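# Rack all pipes and put all blocks in the tub

## Task

Place each pipe onto the rack and each block into the tub, remembering that some blocks may be tucked away inside the pipes.

## Robot and tools

Robot: two arms on a table, each ending in a five-finger hand. left_arm carries a left hand and its base sits near y = +0.43 m. right_arm carries a right hand and its base sits near y = -0.48 m. Reference pages can be shown with show_instructions, which takes no arguments.

Frame: one scene frame is used for all poses, velocities and offset axes. Its origin is at table-top height, halfway between the arms. +x points out over the table, +y toward left_arm, +z up. Image left and right do not match these names.

Hand point: a point 0.05 m in front of each palm. Its +z runs along the straight fingers, +y points out of the palm, and +x runs across the palm. On the right hand +x points away from the thumb; on the left hand it points toward the thumb. Straight fingertips reach about 0.06 to 0.07 m past the point. The wrist can hang as much as 0.11 m (palm down) or 0.23 m (palm up) below the point and may touch the table first. A wrist bracket on the little-finger side can also strike objects.

The row: every action row has 28 numbers, each from -1 to 1, and covers both arms even if only one moves. Order: left dx, dy, dz, rx, ry, rz; left little, ring, middle, index, thumb_bend, thumb_turn; left force_limit, speed; then the same 14 for the right arm.
- dx, dy, dz are offsets along the scene axes, measured from that arm's Hand target as it stood when the action or move began. They are not absolute poses. 1.0 equals 0.6 m.
- rx, ry, rz form a single rotation vector, also an offset, where 1.0 equals 180 degrees. The turn is about the Hand target's position.
- Sending six zeros asks the arm to go back to its Hand target.
- Finger numbers are absolute targets. -1 means open or straight and +1 means curled. For thumb_turn, -1 puts the thumb beside the palm and +1 puts it opposite the fingers.
- force_limit runs from about 0 N at -1 to 10 N at +1; for the two thumb motors the top is 15 N. speed rises from nearly 0 at -1 to full at +0.48 and above.
- Nothing means "no change". To keep a hand as it is, repeat the last eight hand numbers you sent it.

execute_actions(actions, cameras): actions is a list of actions. Each action is a table of up to 15 rows, one row per 1/30 s. A short table keeps its final row until all 15 steps are used. Every row in an action counts from the pose at the start of that action. Camera images come back only when actions is empty or when cameras names them; ["all"] means every camera.

move(target, speed, blend, stop_force, zero, blocking, cameras): sends the hand points along straight paths.
- target is one 28-number row, or a list of up to 15 rows. Every row is an offset from the same starting Hand targets, not from the row before it.
- speed is in m/s, from 0.002 to 3.6, default 0.25. It is either one number or one per target.
- blend is in m and rounds corners in a list; 0 means stop at each target.
- stop_force is in N, from 3 to 120, and ends an arm's path when it feels that much push against its motion. Do not rely on it while the hand is turning. Leave it out when backing off a contact.
- zero (default true) re-zeros the sensor before the move.
- blocking=false returns early and cannot be combined with stop_force.
- The result adds a "move:" line giving the ending (done, off_target, moving, held, fault) and limits such as paced or held.
- Paths make no detour around obstacles. Keep paths away from an arm's own base.

Other tools:
- wait(seconds) runs the scene for 0 to 10 s.
- stop() brakes a running move.
- zoom_image(camera, region) enlarges part of a camera's latest image. region is [x0, y0, x1, y1] in pixels, at most 504 by 504.
- zero_wrist_force(arm) subtracts the current wrist reading for left_arm or right_arm.
- finished_scene(scene) ends the scene for good; scene is 1 and may be omitted.

Cameras: cam_high and cam_low are 896x504. cam_left_wrist and cam_right_wrist are 616x616 fisheye.

Results: each arm reports end_effector_position (m), end_effector_quat_wxyz and velocities in the scene frame. Hand target is the last commanded pose after clipping, and the next offsets count from it. The hand point often stops a bit short of it; if so, send the remaining gap as an offset. Orientation commands are clipped to within 32 degrees of the measured orientation at each step. The three hand lists use the same motor order as the row:
- hand_measured gives positions on the target scale.
- hand_stopped_by reads moving, target, force, stalled or fault.
- hand_load_n gives fingertip force, positive when the finger is pushed open. A dropped grip shows up as this load falling to about 0.
Wrist force and Wrist torque are given in the hand's own axes. Joint velocities reading "within noise" means the arm is at rest.

Gripping: turn the thumb fully in front of the palm to hold items about 0.035 to 0.065 m thick, or handles down to about 0.025 m. For a gentle grip, close with speed at -0.94 or lower. To squeeze harder, raise force_limit and send a finger target that is more closed than hand_measured.

Avoid:
- Dropping parts or letting go while they are moving.
- Letting anything leave the table, which fails the task.
- Slamming into fixed or heavy items.
- Pushing hard. Roughly 150 N on an arm, or joint torque at its limit (138 N m for the big joints, 25.7 N m for the wrist joints), stops the arm for 10 s.
- Pushing even slightly past a firm contact, since the arms are stiff.
- Touching or pressing the arms against each other, or closing one hand on the other's fingers.
- Long loaded or stretched holds, which heat the motors and can brake an arm.

Each tool is called after "Call:" in YAML: its name, and indented under it one key for each argument.

Reference images:

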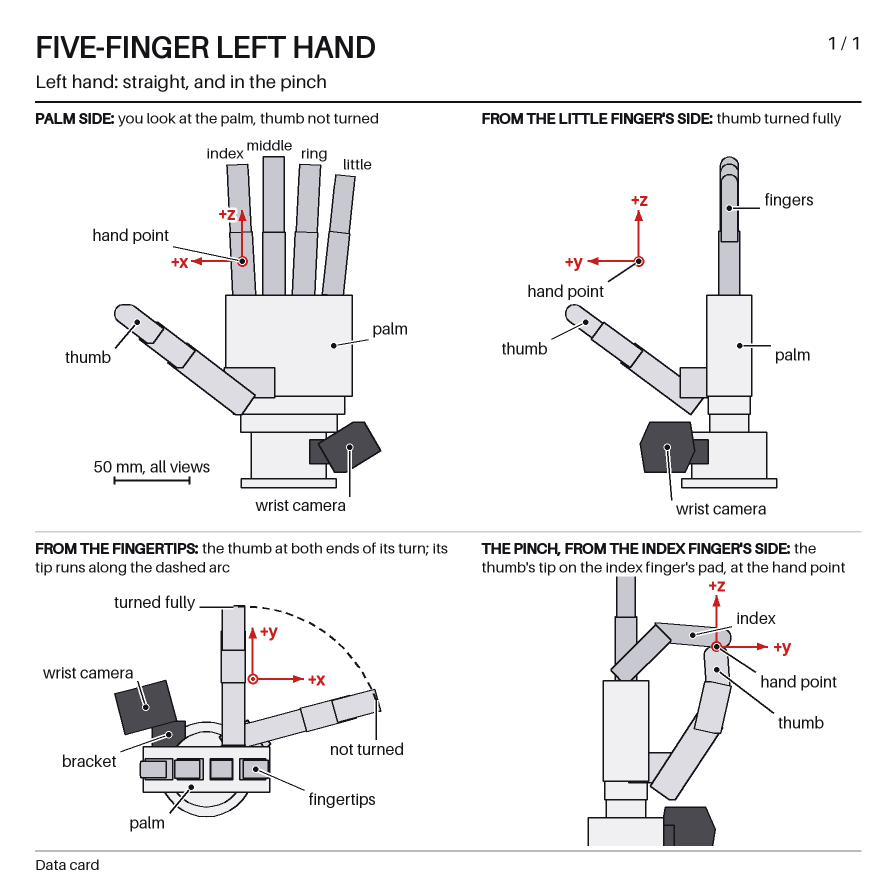

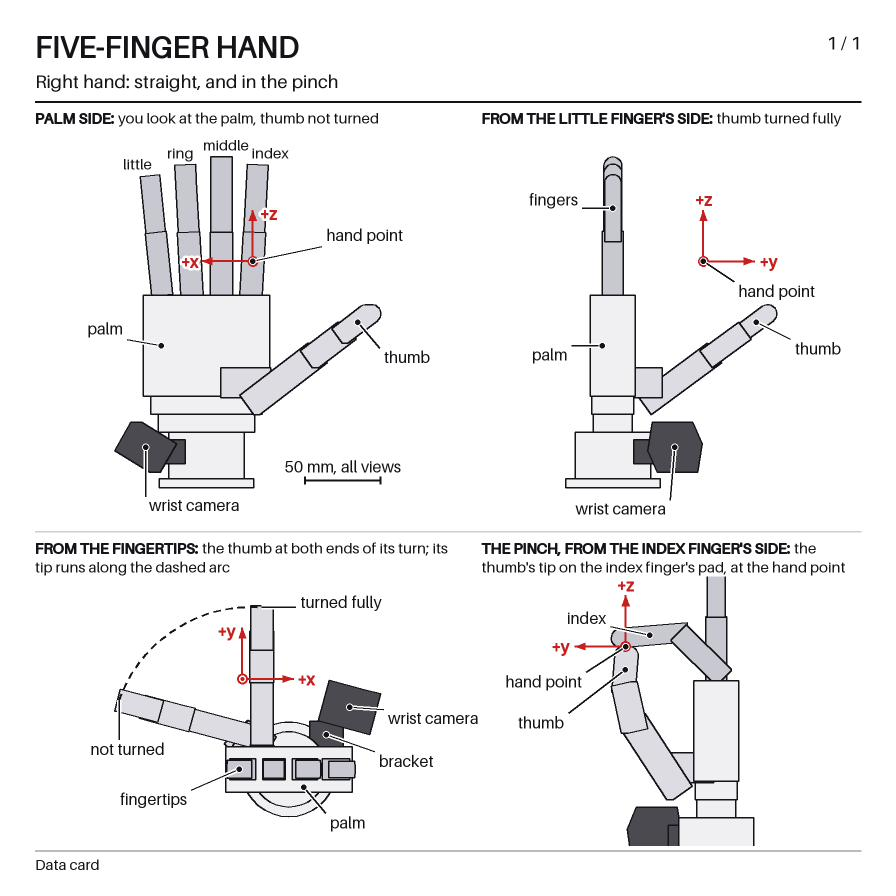

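## Session

Call:
execute_actions:
  actions: []

Scene clock: 0.00 s.
left_arm: end_effector_position=(+0.1529, -0.1643, +0.3053) hand_measured=(-1.000, -1.000, -1.000, -1.000, -1.000, -1.000) hand_load_n=(+0.0, +0.0, +0.0, +0.0, +0.0, +0.0) hand_stopped_by=(target, target, target, target, target, target) hand_force_limit=0.00 hand_speed=-0.80 end_effector_quat_wxyz=(-0.049, +0.882, +0.438, +0.169) | right_arm: end_effector_position=(+0.4954, -0.6526, +0.3970) hand_measured=(-1.000, -1.000, -1.000, -1.000, -1.000, -1.000) hand_load_n=(+0.0, +0.0, +0.0, +0.0, +0.0, +0.0) hand_stopped_by=(target, target, target, target, target, target) hand_force_limit=0.00 hand_speed=-0.80 end_effector_quat_wxyz=(-0.331, +0.482, +0.453, +0.673)
Joint positions: left_arm=[1.808 -2.5 -0.409 1.152 -1.874 -0.745] | right_arm=[-1.146 -1.12 1.865 2.578 0.776 -1.998]
Joint velocities: within noise
Joint torques (N m): no reading
Wrist force (N): no reading
Wrist torque (N m): no reading
Wrist force, peak (N): no reading
Hand target: left_arm +0.1529, -0.1643, +0.3053; -0.049, +0.882, +0.438, +0.169 | right_arm +0.4954, -0.6526, +0.3970; -0.331, +0.482, +0.453, +0.673

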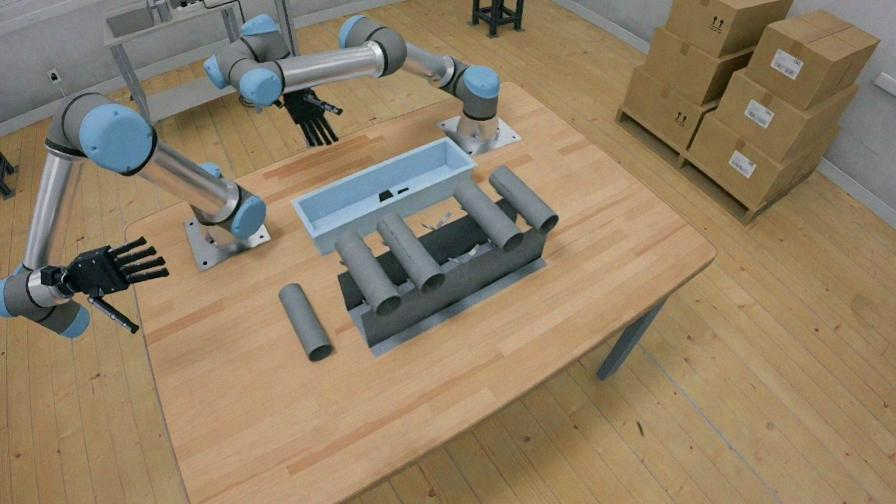

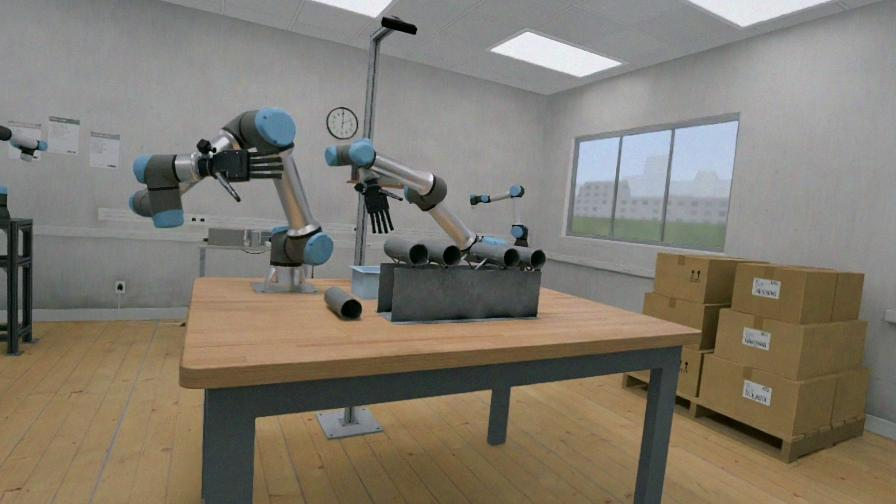

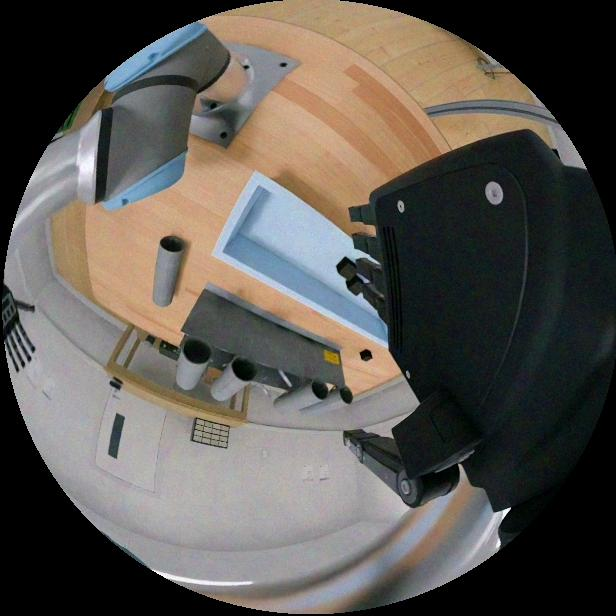

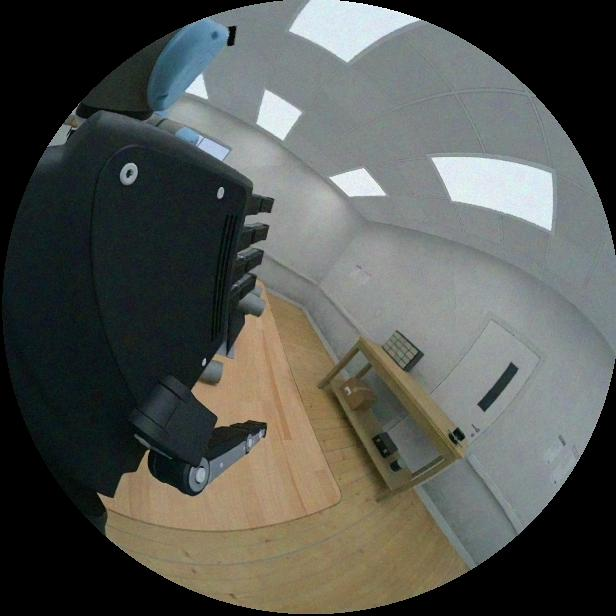

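Call:
zoom_image:
  camera: "cam_high"
  region: [260, 120, 600, 380]

Call:
zoom_image:
  camera: "cam_low"
  region: [300, 200, 600, 350]

Call:
zoom_image:
  camera: "cam_left_wrist"
  region: [130, 160, 430, 440]

Scaled by 1.482 from the camera's 896x504 image, which has a finer 1280x720 frame.

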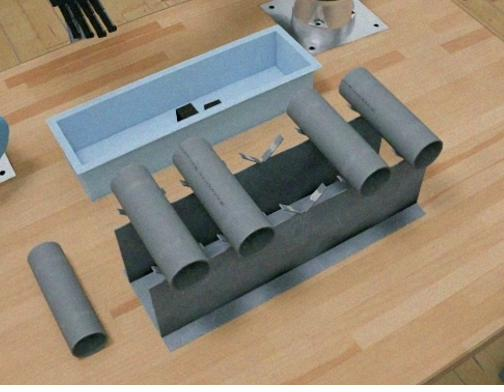

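Scaled by 1.680 from the camera's 896x504 image, which has a finer 1280x720 frame.

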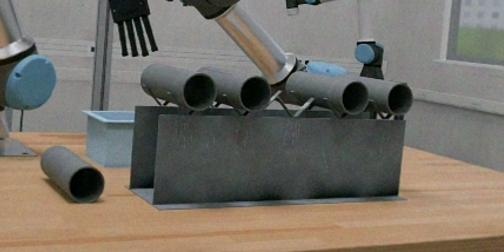

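Scaled by 1.680 from the camera's 616x616 image, which has a finer 880x880 frame.

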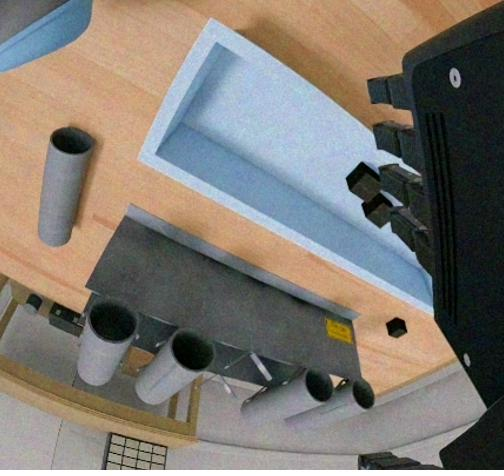

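Call:
zoom_image:
  camera: "cam_low"
  region: [380, 230, 460, 280]

Call:
zoom_image:
  camera: "cam_low"
  region: [470, 230, 550, 280]

Call:
zoom_image:
  camera: "cam_low"
  region: [310, 280, 390, 330]

Call:
zoom_image:
  camera: "cam_left_wrist"
  region: [150, 310, 270, 410]

Call:
zoom_image:
  camera: "cam_left_wrist"
  region: [260, 330, 380, 430]

Call:
zoom_image:
  camera: "cam_left_wrist"
  region: [130, 220, 230, 320]

Scaled by 6.300 from the camera's 896x504 image, which has a finer 1280x720 frame.

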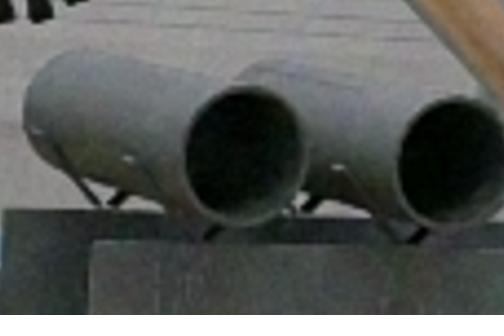

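Scaled by 6.300 from the camera's 896x504 image, which has a finer 1280x720 frame.

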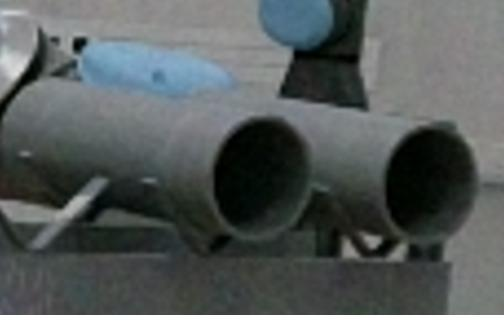

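Scaled by 6.300 from the camera's 896x504 image, which has a finer 1280x720 frame.

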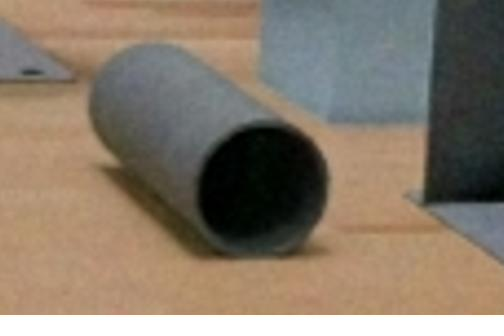

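Scaled by 4.200 from the camera's 616x616 image, which has a finer 880x880 frame.

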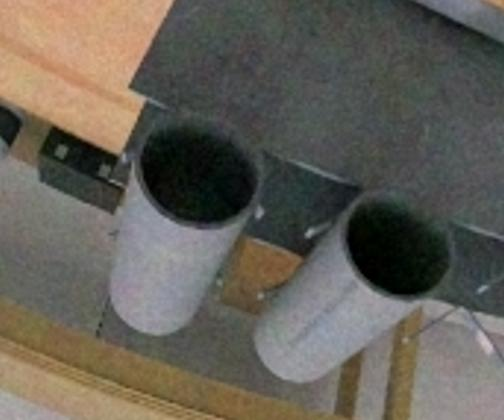

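Scaled by 4.200 from the camera's 616x616 image, which has a finer 880x880 frame.

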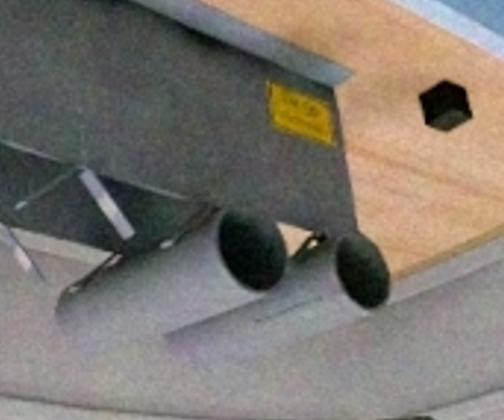

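Scaled by 5.040 from the camera's 616x616 image, which has a finer 880x880 frame.

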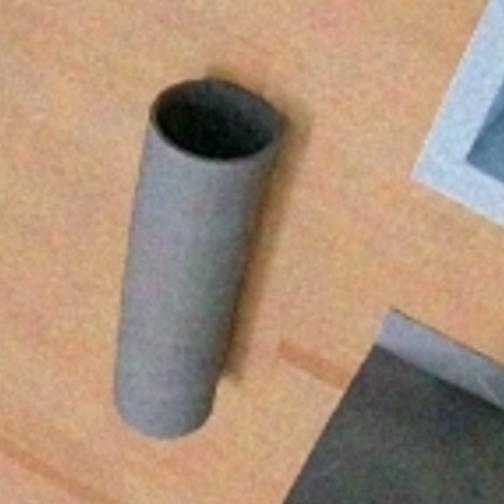

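Call:
zoom_image:
  camera: "cam_left_wrist"
  region: [320, 180, 460, 320]

Call:
zoom_image:
  camera: "cam_left_wrist"
  region: [320, 380, 520, 540]

Scaled by 3.600 from the camera's 616x616 image, which has a finer 880x880 frame.

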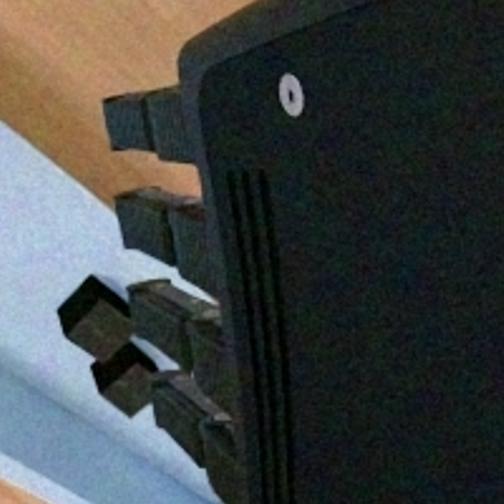

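Scaled by 2.520 from the camera's 616x616 image, which has a finer 880x880 frame.

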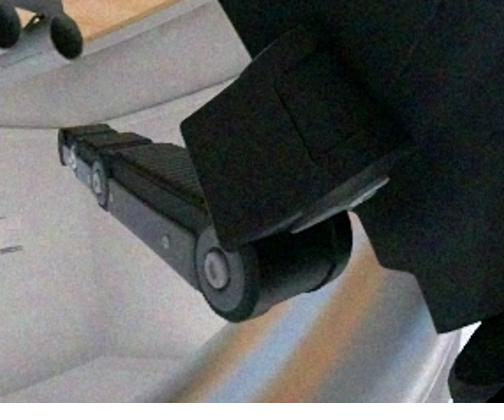

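Call:
move:
  target: [0.0785,0.074,-0.109,0.0937,-0.146,-0.2779,-1,-1,-1,-1,-1,-1,0,-0.8,-0.042,0.337,-0.162,-0.1468,0.5779,-0.1982,-1,-1,-1,-1,-1,1,0,0.4]
  speed: 0.5
  cameras: ["all"]

Scene clock: 20.00 s.
left_arm: end_effector_position=(+0.2000, -0.1199, +0.2399) hand_measured=(-1.000, -1.000, -1.000, -1.000, -1.000, -1.000) hand_load_n=(+0.0, +0.0, +0.0, +0.0, +0.0, +0.0) hand_stopped_by=(target, target, target, target, target, target) hand_force_limit=0.00 hand_speed=-0.80 end_effector_quat_wxyz=(+0.000, +0.906, +0.000, +0.423) | right_arm: end_effector_position=(+0.4702, -0.4504, +0.2998) hand_measured=(-1.000, -1.000, -1.000, -1.000, -1.000, +1.000) hand_load_n=(+0.0, +0.0, +0.0, +0.0, +0.0, +0.0) hand_stopped_by=(target, target, target, target, target, target) hand_force_limit=0.00 hand_speed=0.40 end_effector_quat_wxyz=(-0.259, +0.966, +0.000, +0.001)
Joint positions: left_arm=[1.799 -2.064 -1.435 2.157 -2.421 0.3] | right_arm=[-0.391 -1.142 1.2 1.718 1.086 1.148]
Joint torques (N m): left_arm=[10.82 46.87 7.87 -0.42 0.47 1.64] | right_arm=[12.06 -25.34 -23.79 3.65 0.39 1.38]
Wrist force (N): left_arm=[0.5 0.3 -0.1] | right_arm=[-1.6 -0.4 -2.2]
Wrist torque (N m): left_arm=[0.03 0.03 0.01] | right_arm=[0.07 0.13 -0.17]
Wrist force, peak (N): left_arm=[0.1 1.2 0.0] | right_arm=[-1.8 -0.3 -2.2]
Hand target: left_arm +0.2000, -0.1199, +0.2399; +0.000, +0.906, +0.000, +0.423 | right_arm +0.4702, -0.4504, +0.2998; -0.259, +0.966, +0.000, +0.001
Off the commanded pose: left_arm 0.000 m, 0 deg | right_arm 0.000 m, 0 deg.
move: done

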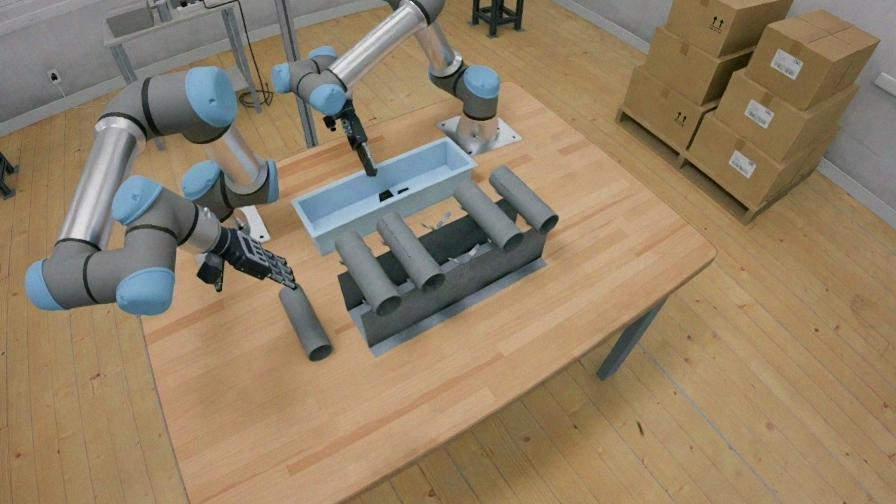

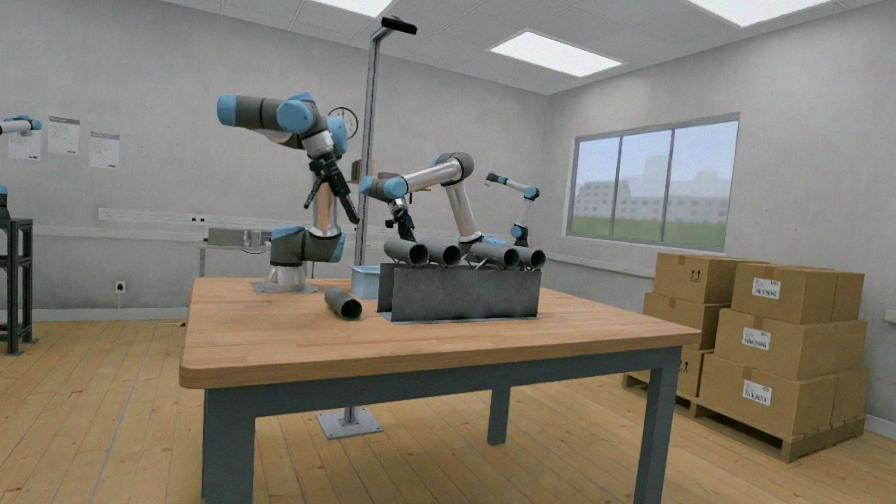

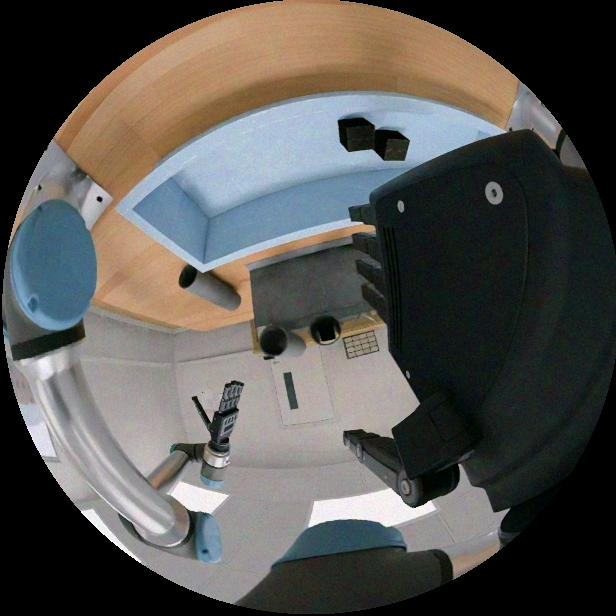

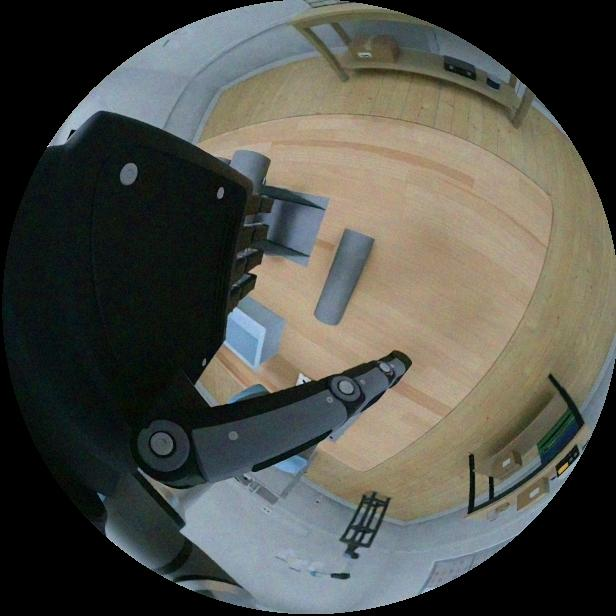

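Call:
zoom_image:
  camera: "cam_left_wrist"
  region: [240, 290, 380, 380]

Call:
zoom_image:
  camera: "cam_left_wrist"
  region: [110, 80, 410, 330]

Call:
zoom_image:
  camera: "cam_right_wrist"
  region: [200, 120, 440, 400]

Scaled by 3.600 from the camera's 616x616 image, which has a finer 880x880 frame.

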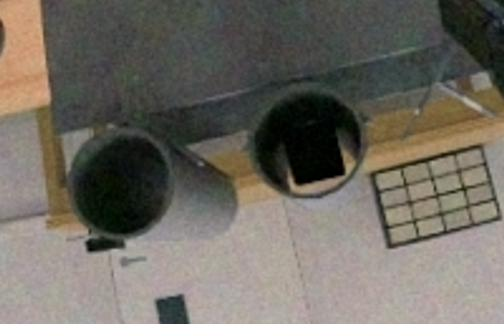

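Scaled by 1.680 from the camera's 616x616 image, which has a finer 880x880 frame.

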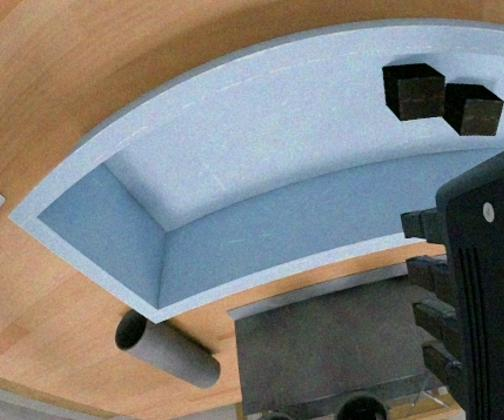

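Scaled by 1.800 from the camera's 616x616 image, which has a finer 880x880 frame.

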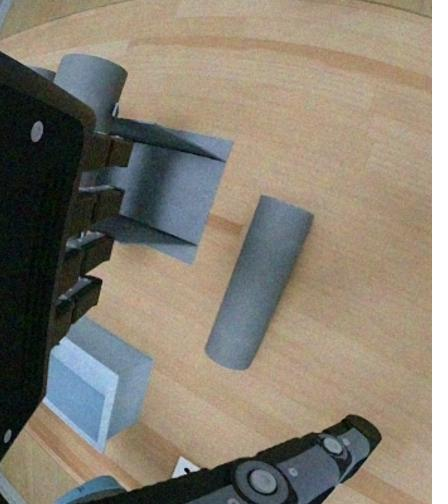

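Call:
move:
  target: [0,-0.183,-0.05,0,0,0,-1,-1,-1,-1,-1,-1,0,-0.8,-0.0837,0.1023,-0.233,0,0,0,-1,-1,-1,-1,-1,1,0,0.4]
  speed: 0.4
  cameras: ["cam_left_wrist", "cam_right_wrist"]

Call:
zoom_image:
  camera: "cam_left_wrist"
  region: [240, 270, 400, 370]

Call:
zoom_image:
  camera: "cam_right_wrist"
  region: [200, 120, 440, 400]

Call:
move:
  target: [0,0.535,0,0,0,0,-1,-1,-1,-1,-1,-1,0,-0.8,0,0,0,0,0,0,-1,-1,-1,-1,-1,1,0,0.4]
  speed: 0.5
  cameras: ["cam_left_wrist"]

Call:
zoom_image:
  camera: "cam_left_wrist"
  region: [200, 270, 400, 400]

Scene clock: 32.17 s.
left_arm: end_effector_position=(+0.2000, -0.2296, +0.2099) hand_measured=(-1.000, -1.000, -1.000, -1.000, -1.000, -1.000) hand_load_n=(+0.0, +0.0, +0.0, +0.0, +0.0, +0.0) hand_stopped_by=(target, target, target, target, target, target) hand_force_limit=0.00 hand_speed=-0.80 end_effector_quat_wxyz=(+0.000, +0.906, +0.000, +0.423) | right_arm: end_effector_position=(+0.4200, -0.3890, +0.1600) hand_measured=(-1.000, -1.000, -1.000, -1.000, -1.000, +1.000) hand_load_n=(+0.0, +0.0, +0.0, +0.0, +0.0, +0.0) hand_stopped_by=(target, target, target, target, target, target) hand_force_limit=0.00 hand_speed=0.40 end_effector_quat_wxyz=(-0.259, +0.966, +0.000, +0.001)
Joint positions: left_arm=[1.762 -2.362 -1.027 2.005 -2.429 0.246] | right_arm=[-0.296 -1.188 1.623 1.291 1.069 1.254]
Joint torques (N m): left_arm=[-9.87 40.76 29.9 -3.39 -2.92 -1.3] | right_arm=[12.31 -21.98 -8.91 1.11 -2.39 1.45]
Wrist force (N): left_arm=[0.4 0.4 -0.2] | right_arm=[-2.0 0.1 -2.3]
Wrist torque (N m): left_arm=[0.05 0.03 0.10] | right_arm=[0.15 0.18 -0.17]
Wrist force, peak (N): left_arm=[0.7 1.5 0.0] | right_arm=[-1.4 -0.5 -3.6]
Hand target: left_arm +0.2000, -0.2297, +0.2099; +0.000, +0.906, +0.000, +0.423 | right_arm +0.4200, -0.3890, +0.1600; -0.259, +0.966, +0.000, +0.001
Off the commanded pose: left_arm 0.000 m, 0 deg | right_arm 0.000 m, 0 deg.
move: done
Images, in order (width x height): cam_left_wrist 616x616, cam_right_wrist 616x616.

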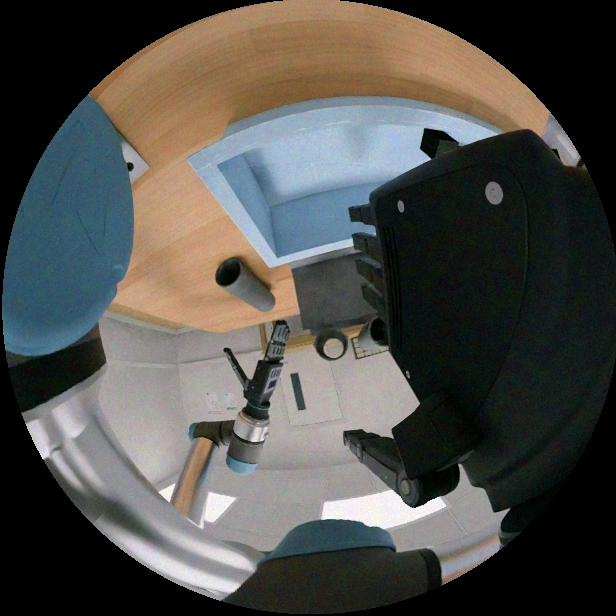

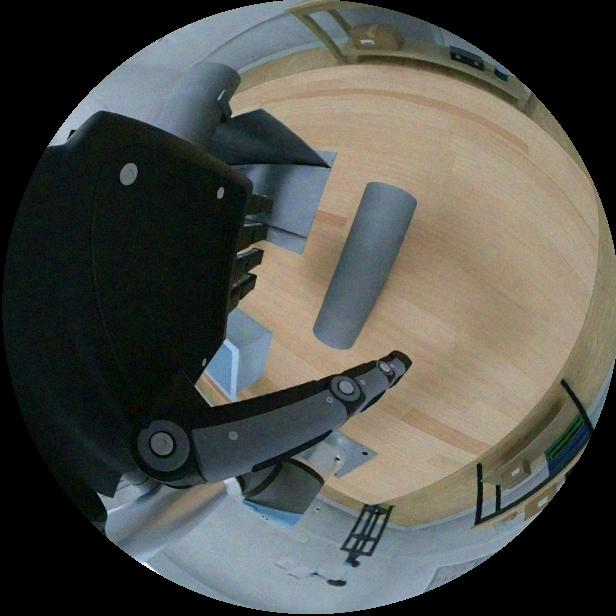

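Scaled by 3.150 from the camera's 616x616 image, which has a finer 880x880 frame.

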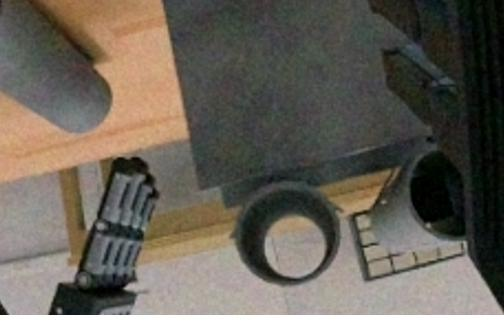

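Scaled by 1.800 from the camera's 616x616 image, which has a finer 880x880 frame.

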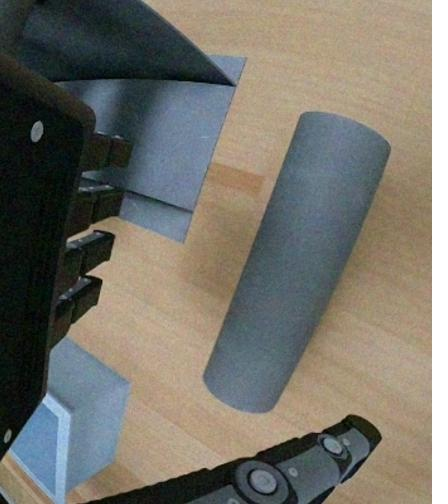

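Scene clock: 33.80 s.
left_arm: end_effector_position=(+0.2000, +0.0913, +0.2099) hand_measured=(-1.000, -1.000, -1.000, -1.000, -1.000, -1.000) hand_load_n=(+0.0, +0.0, +0.0, +0.0, +0.0, +0.0) hand_stopped_by=(target, target, target, target, target, target) hand_force_limit=0.00 hand_speed=-0.80 end_effector_quat_wxyz=(+0.000, +0.906, +0.000, +0.423) | right_arm: end_effector_position=(+0.4200, -0.3890, +0.1600) hand_measured=(-1.000, -1.000, -1.000, -1.000, -1.000, +1.000) hand_load_n=(+0.0, +0.0, +0.0, +0.0, +0.0, +0.0) hand_stopped_by=(target, target, target, target, target, target) hand_force_limit=0.00 hand_speed=0.40 end_effector_quat_wxyz=(-0.259, +0.966, +0.000, +0.001)
Joint positions: left_arm=[1.959 -1.576 -2.107 2.507 -2.372 0.525] | right_arm=[-0.296 -1.188 1.623 1.291 1.069 1.254]
Joint torques (N m): left_arm=[10.55 25.43 5.41 -0.18 0.54 1.25] | right_arm=[12.48 -22.98 -8.61 0.89 -2.27 1.4]
Wrist force (N): left_arm=[0.8 0.4 0.1] | right_arm=[-2.0 -0.3 -1.9]
Wrist torque (N m): left_arm=[0.02 -0.04 0.03] | right_arm=[0.07 0.18 -0.18]
Wrist force, peak (N): left_arm=[0.3 2.3 -0.2] | right_arm=[-1.9 -0.3 -2.1]
Hand target: left_arm +0.2000, +0.0913, +0.2099; +0.000, +0.906, +0.000, +0.423 | right_arm +0.4200, -0.3890, +0.1600; -0.259, +0.966, +0.000, +0.001
Off the commanded pose: left_arm 0.000 m, 0 deg | right_arm 0.000 m, 0 deg.
move: done
Images, in order (width x height): cam_left_wrist 616x616.

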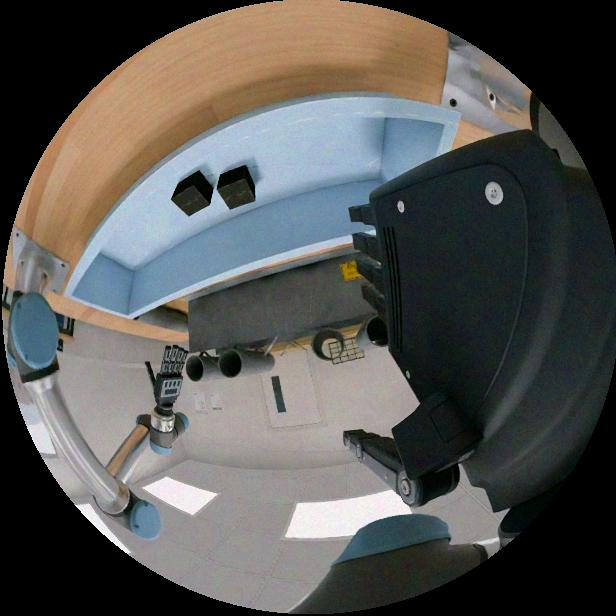

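Scaled by 2.520 from the camera's 616x616 image, which has a finer 880x880 frame.

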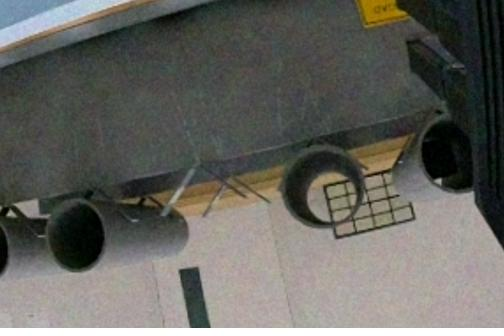

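Call:
move:
  target: [0,0.163,0,0,0,0,-1,-1,-1,-1,-1,-1,0,-0.8,0.0133,-0.0117,-0.1,0.0833,0,0,-1,-1,-1,-1,-1,1,0,0.4]
  speed: 0.4
  cameras: ["cam_left_wrist", "cam_right_wrist"]

Call:
zoom_image:
  camera: "cam_left_wrist"
  region: [200, 240, 400, 400]

Call:
zoom_image:
  camera: "cam_right_wrist"
  region: [220, 140, 460, 420]

Scene clock: 41.97 s.
left_arm: end_effector_position=(+0.2000, +0.1891, +0.2099) hand_measured=(-1.000, -1.000, -1.000, -1.000, -1.000, -1.000) hand_load_n=(+0.0, +0.0, +0.0, +0.0, -0.5, +0.0) hand_stopped_by=(target, target, target, target, target, target) hand_force_limit=0.00 hand_speed=-0.80 end_effector_quat_wxyz=(+0.000, +0.906, +0.000, +0.423) | right_arm: end_effector_position=(+0.4280, -0.3960, +0.1000) hand_measured=(-1.000, -1.000, -1.000, -1.000, -1.000, +1.000) hand_load_n=(+0.0, +0.0, +0.0, +0.0, +0.0, +0.0) hand_stopped_by=(target, target, target, target, target, target) hand_force_limit=0.00 hand_speed=0.40 end_effector_quat_wxyz=(-0.383, +0.924, +0.000, +0.001)
Joint positions: left_arm=[2.2 -1.21 -2.345 2.575 -2.257 0.814] | right_arm=[-0.442 -1.039 1.721 1.277 0.869 1.005]
Joint torques (N m): left_arm=[10.75 11.94 7.14 0.23 0.7 1.34] | right_arm=[-13.09 -25.26 -6.01 3.66 -2.67 -1.41]
Wrist force (N): left_arm=[0.2 0.5 0.4] | right_arm=[-1.9 -0.3 -2.0]
Wrist torque (N m): left_arm=[0.03 0.06 0.01] | right_arm=[0.11 0.18 0.03]
Wrist force, peak (N): left_arm=[0.8 1.6 0.2] | right_arm=[-2.2 -1.2 -2.3]
Hand target: left_arm +0.2000, +0.1891, +0.2099; +0.000, +0.906, +0.000, +0.423 | right_arm +0.4280, -0.3960, +0.1000; -0.383, +0.924, +0.000, +0.001
Off the commanded pose: left_arm 0.000 m, 0 deg | right_arm 0.000 m, 0 deg.
move: done
Images, in order (width x height): cam_left_wrist 616x616, cam_right_wrist 616x616.

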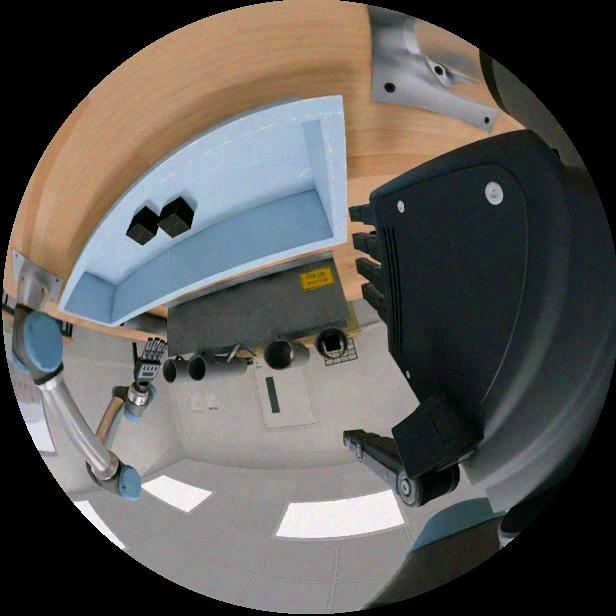

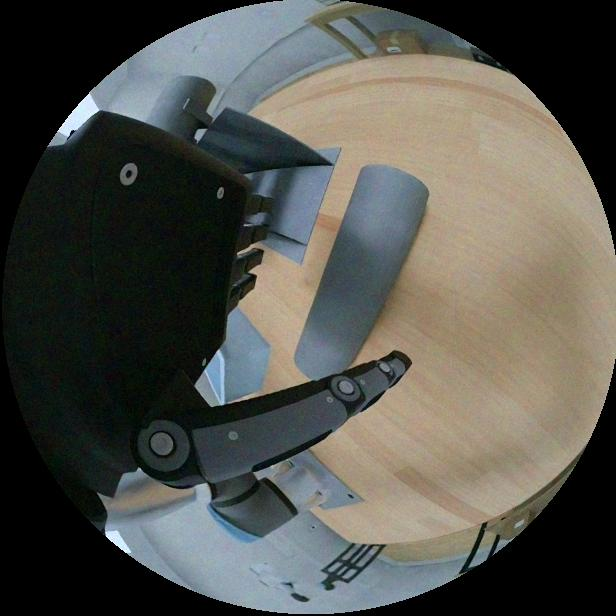

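Scaled by 2.520 from the camera's 616x616 image, which has a finer 880x880 frame.

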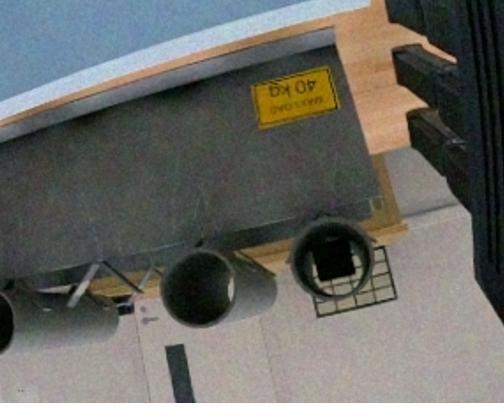

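Scaled by 1.800 from the camera's 616x616 image, which has a finer 880x880 frame.

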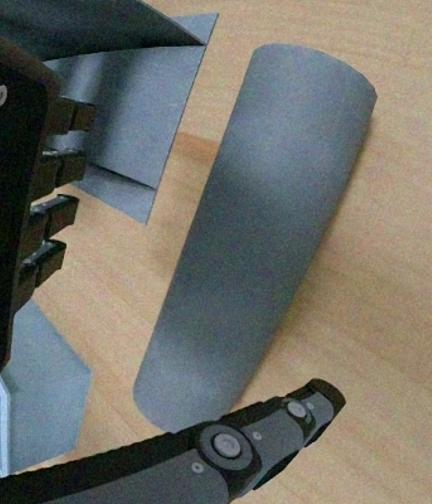

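Call:
move:
  target: [0.25,0.352,-0.083,0.383,0,-0.3215,-1,-1,-1,-1,-1,1,0,0.4,0,-0.0033,-0.107,0,0,0,-1,-1,-1,-1,-1,1,0,0.4]
  speed: 0.35
  cameras: ["all"]

Call:
zoom_image:
  camera: "cam_left_wrist"
  region: [200, 140, 420, 360]

Call:
zoom_image:
  camera: "cam_right_wrist"
  region: [220, 140, 460, 420]

Scene clock: 48.83 s.
left_arm: end_effector_position=(+0.3500, +0.4003, +0.1601) hand_measured=(-1.000, -1.000, -1.000, -1.000, -1.000, +1.000) hand_load_n=(+0.0, +0.0, +0.0, +0.0, +0.0, +0.0) hand_stopped_by=(target, target, target, target, target, target) hand_force_limit=0.00 hand_speed=0.40 end_effector_quat_wxyz=(-0.299, +0.641, -0.641, +0.298) | right_arm: end_effector_position=(+0.4280, -0.3980, +0.0358) hand_measured=(-1.000, -1.000, -1.000, -1.000, -1.000, +1.000) hand_load_n=(+0.0, +0.0, +0.0, +0.0, +0.0, +0.0) hand_stopped_by=(target, target, target, target, target, target) hand_force_limit=0.00 hand_speed=0.40 end_effector_quat_wxyz=(-0.383, +0.924, +0.000, +0.001)
Joint positions: left_arm=[4.092 -1.111 -2.336 2.502 -0.917 3.842] | right_arm=[-0.446 -0.934 1.755 1.141 0.871 1]
Joint torques (N m): left_arm=[10.93 -7.75 8.02 -2.46 2.31 1.36] | right_arm=[-14.05 -26.11 -3.83 1.02 0.39 -1.35]
Wrist force (N): left_arm=[-0.5 0.3 0.2] | right_arm=[-1.9 -0.4 -2.1]
Wrist torque (N m): left_arm=[0.08 0.16 -0.05] | right_arm=[0.09 0.19 0.02]
Wrist force, peak (N): left_arm=[-0.5 -0.4 1.0] | right_arm=[-2.0 -0.5 -2.2]
Hand target: left_arm +0.3500, +0.4003, +0.1601; -0.299, +0.641, -0.641, +0.299 | right_arm +0.4280, -0.3980, +0.0358; -0.383, +0.924, +0.000, +0.001
Off the commanded pose: left_arm 0.000 m, 0 deg | right_arm 0.000 m, 0 deg.
move: done

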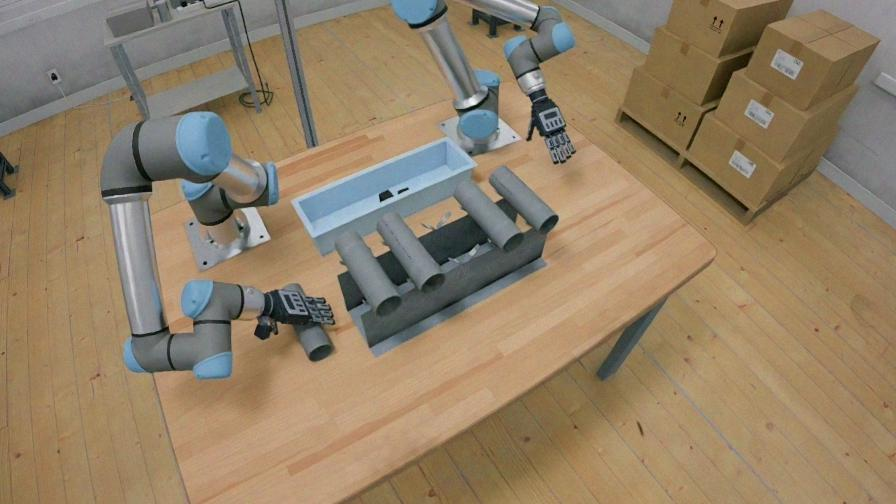

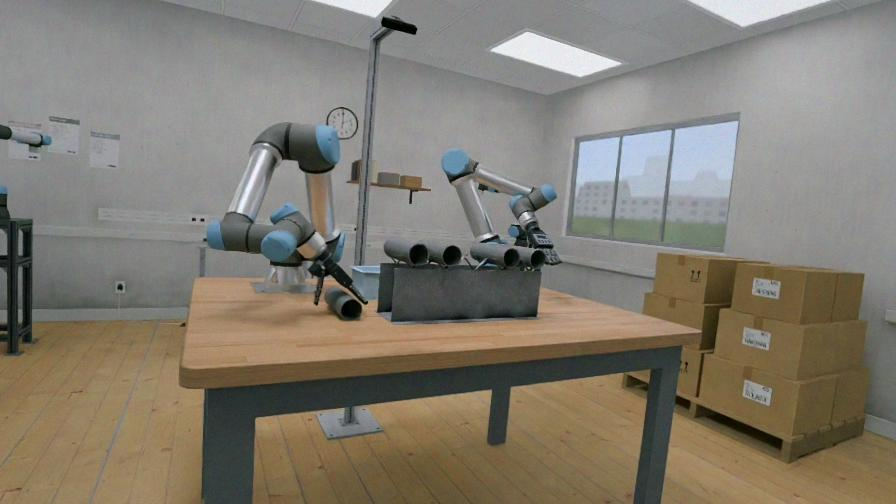

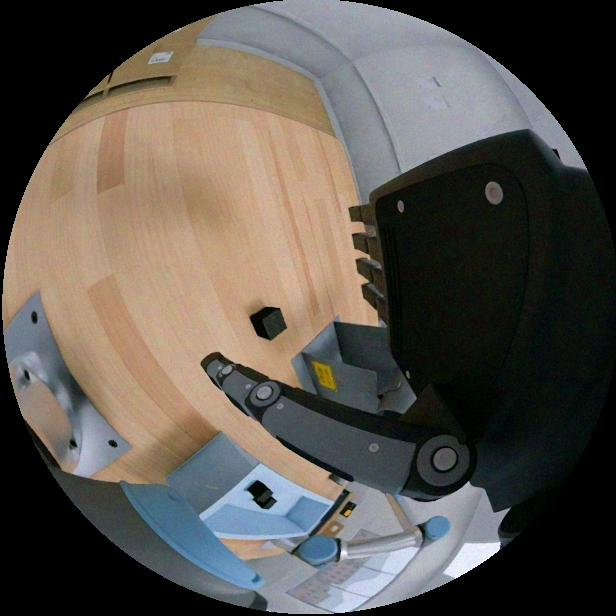

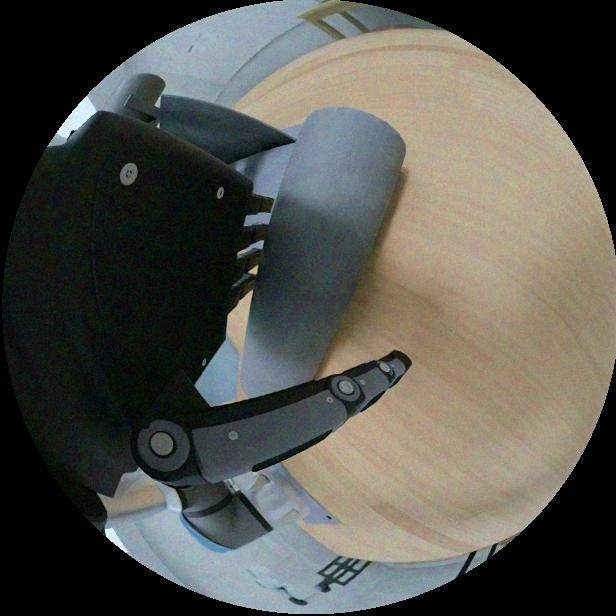

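Scaled by 2.291 from the camera's 616x616 image, which has a finer 880x880 frame.

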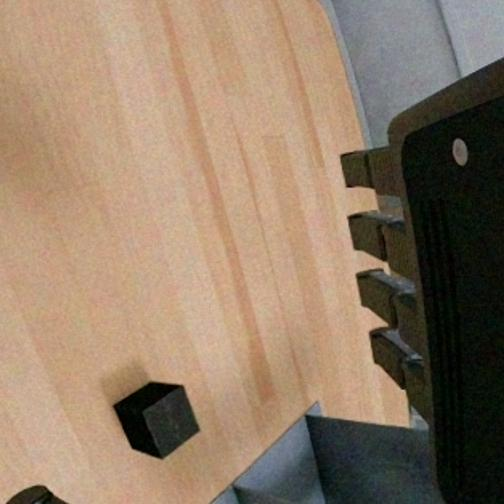

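Scaled by 1.800 from the camera's 616x616 image, which has a finer 880x880 frame.

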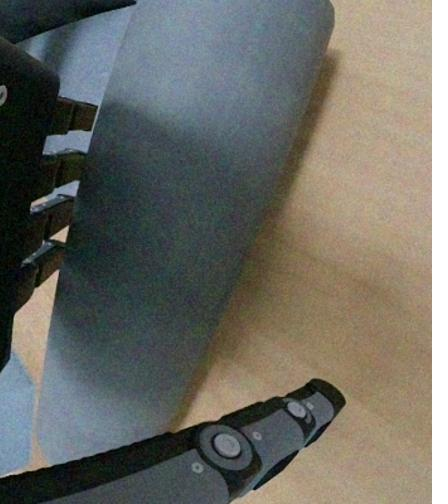

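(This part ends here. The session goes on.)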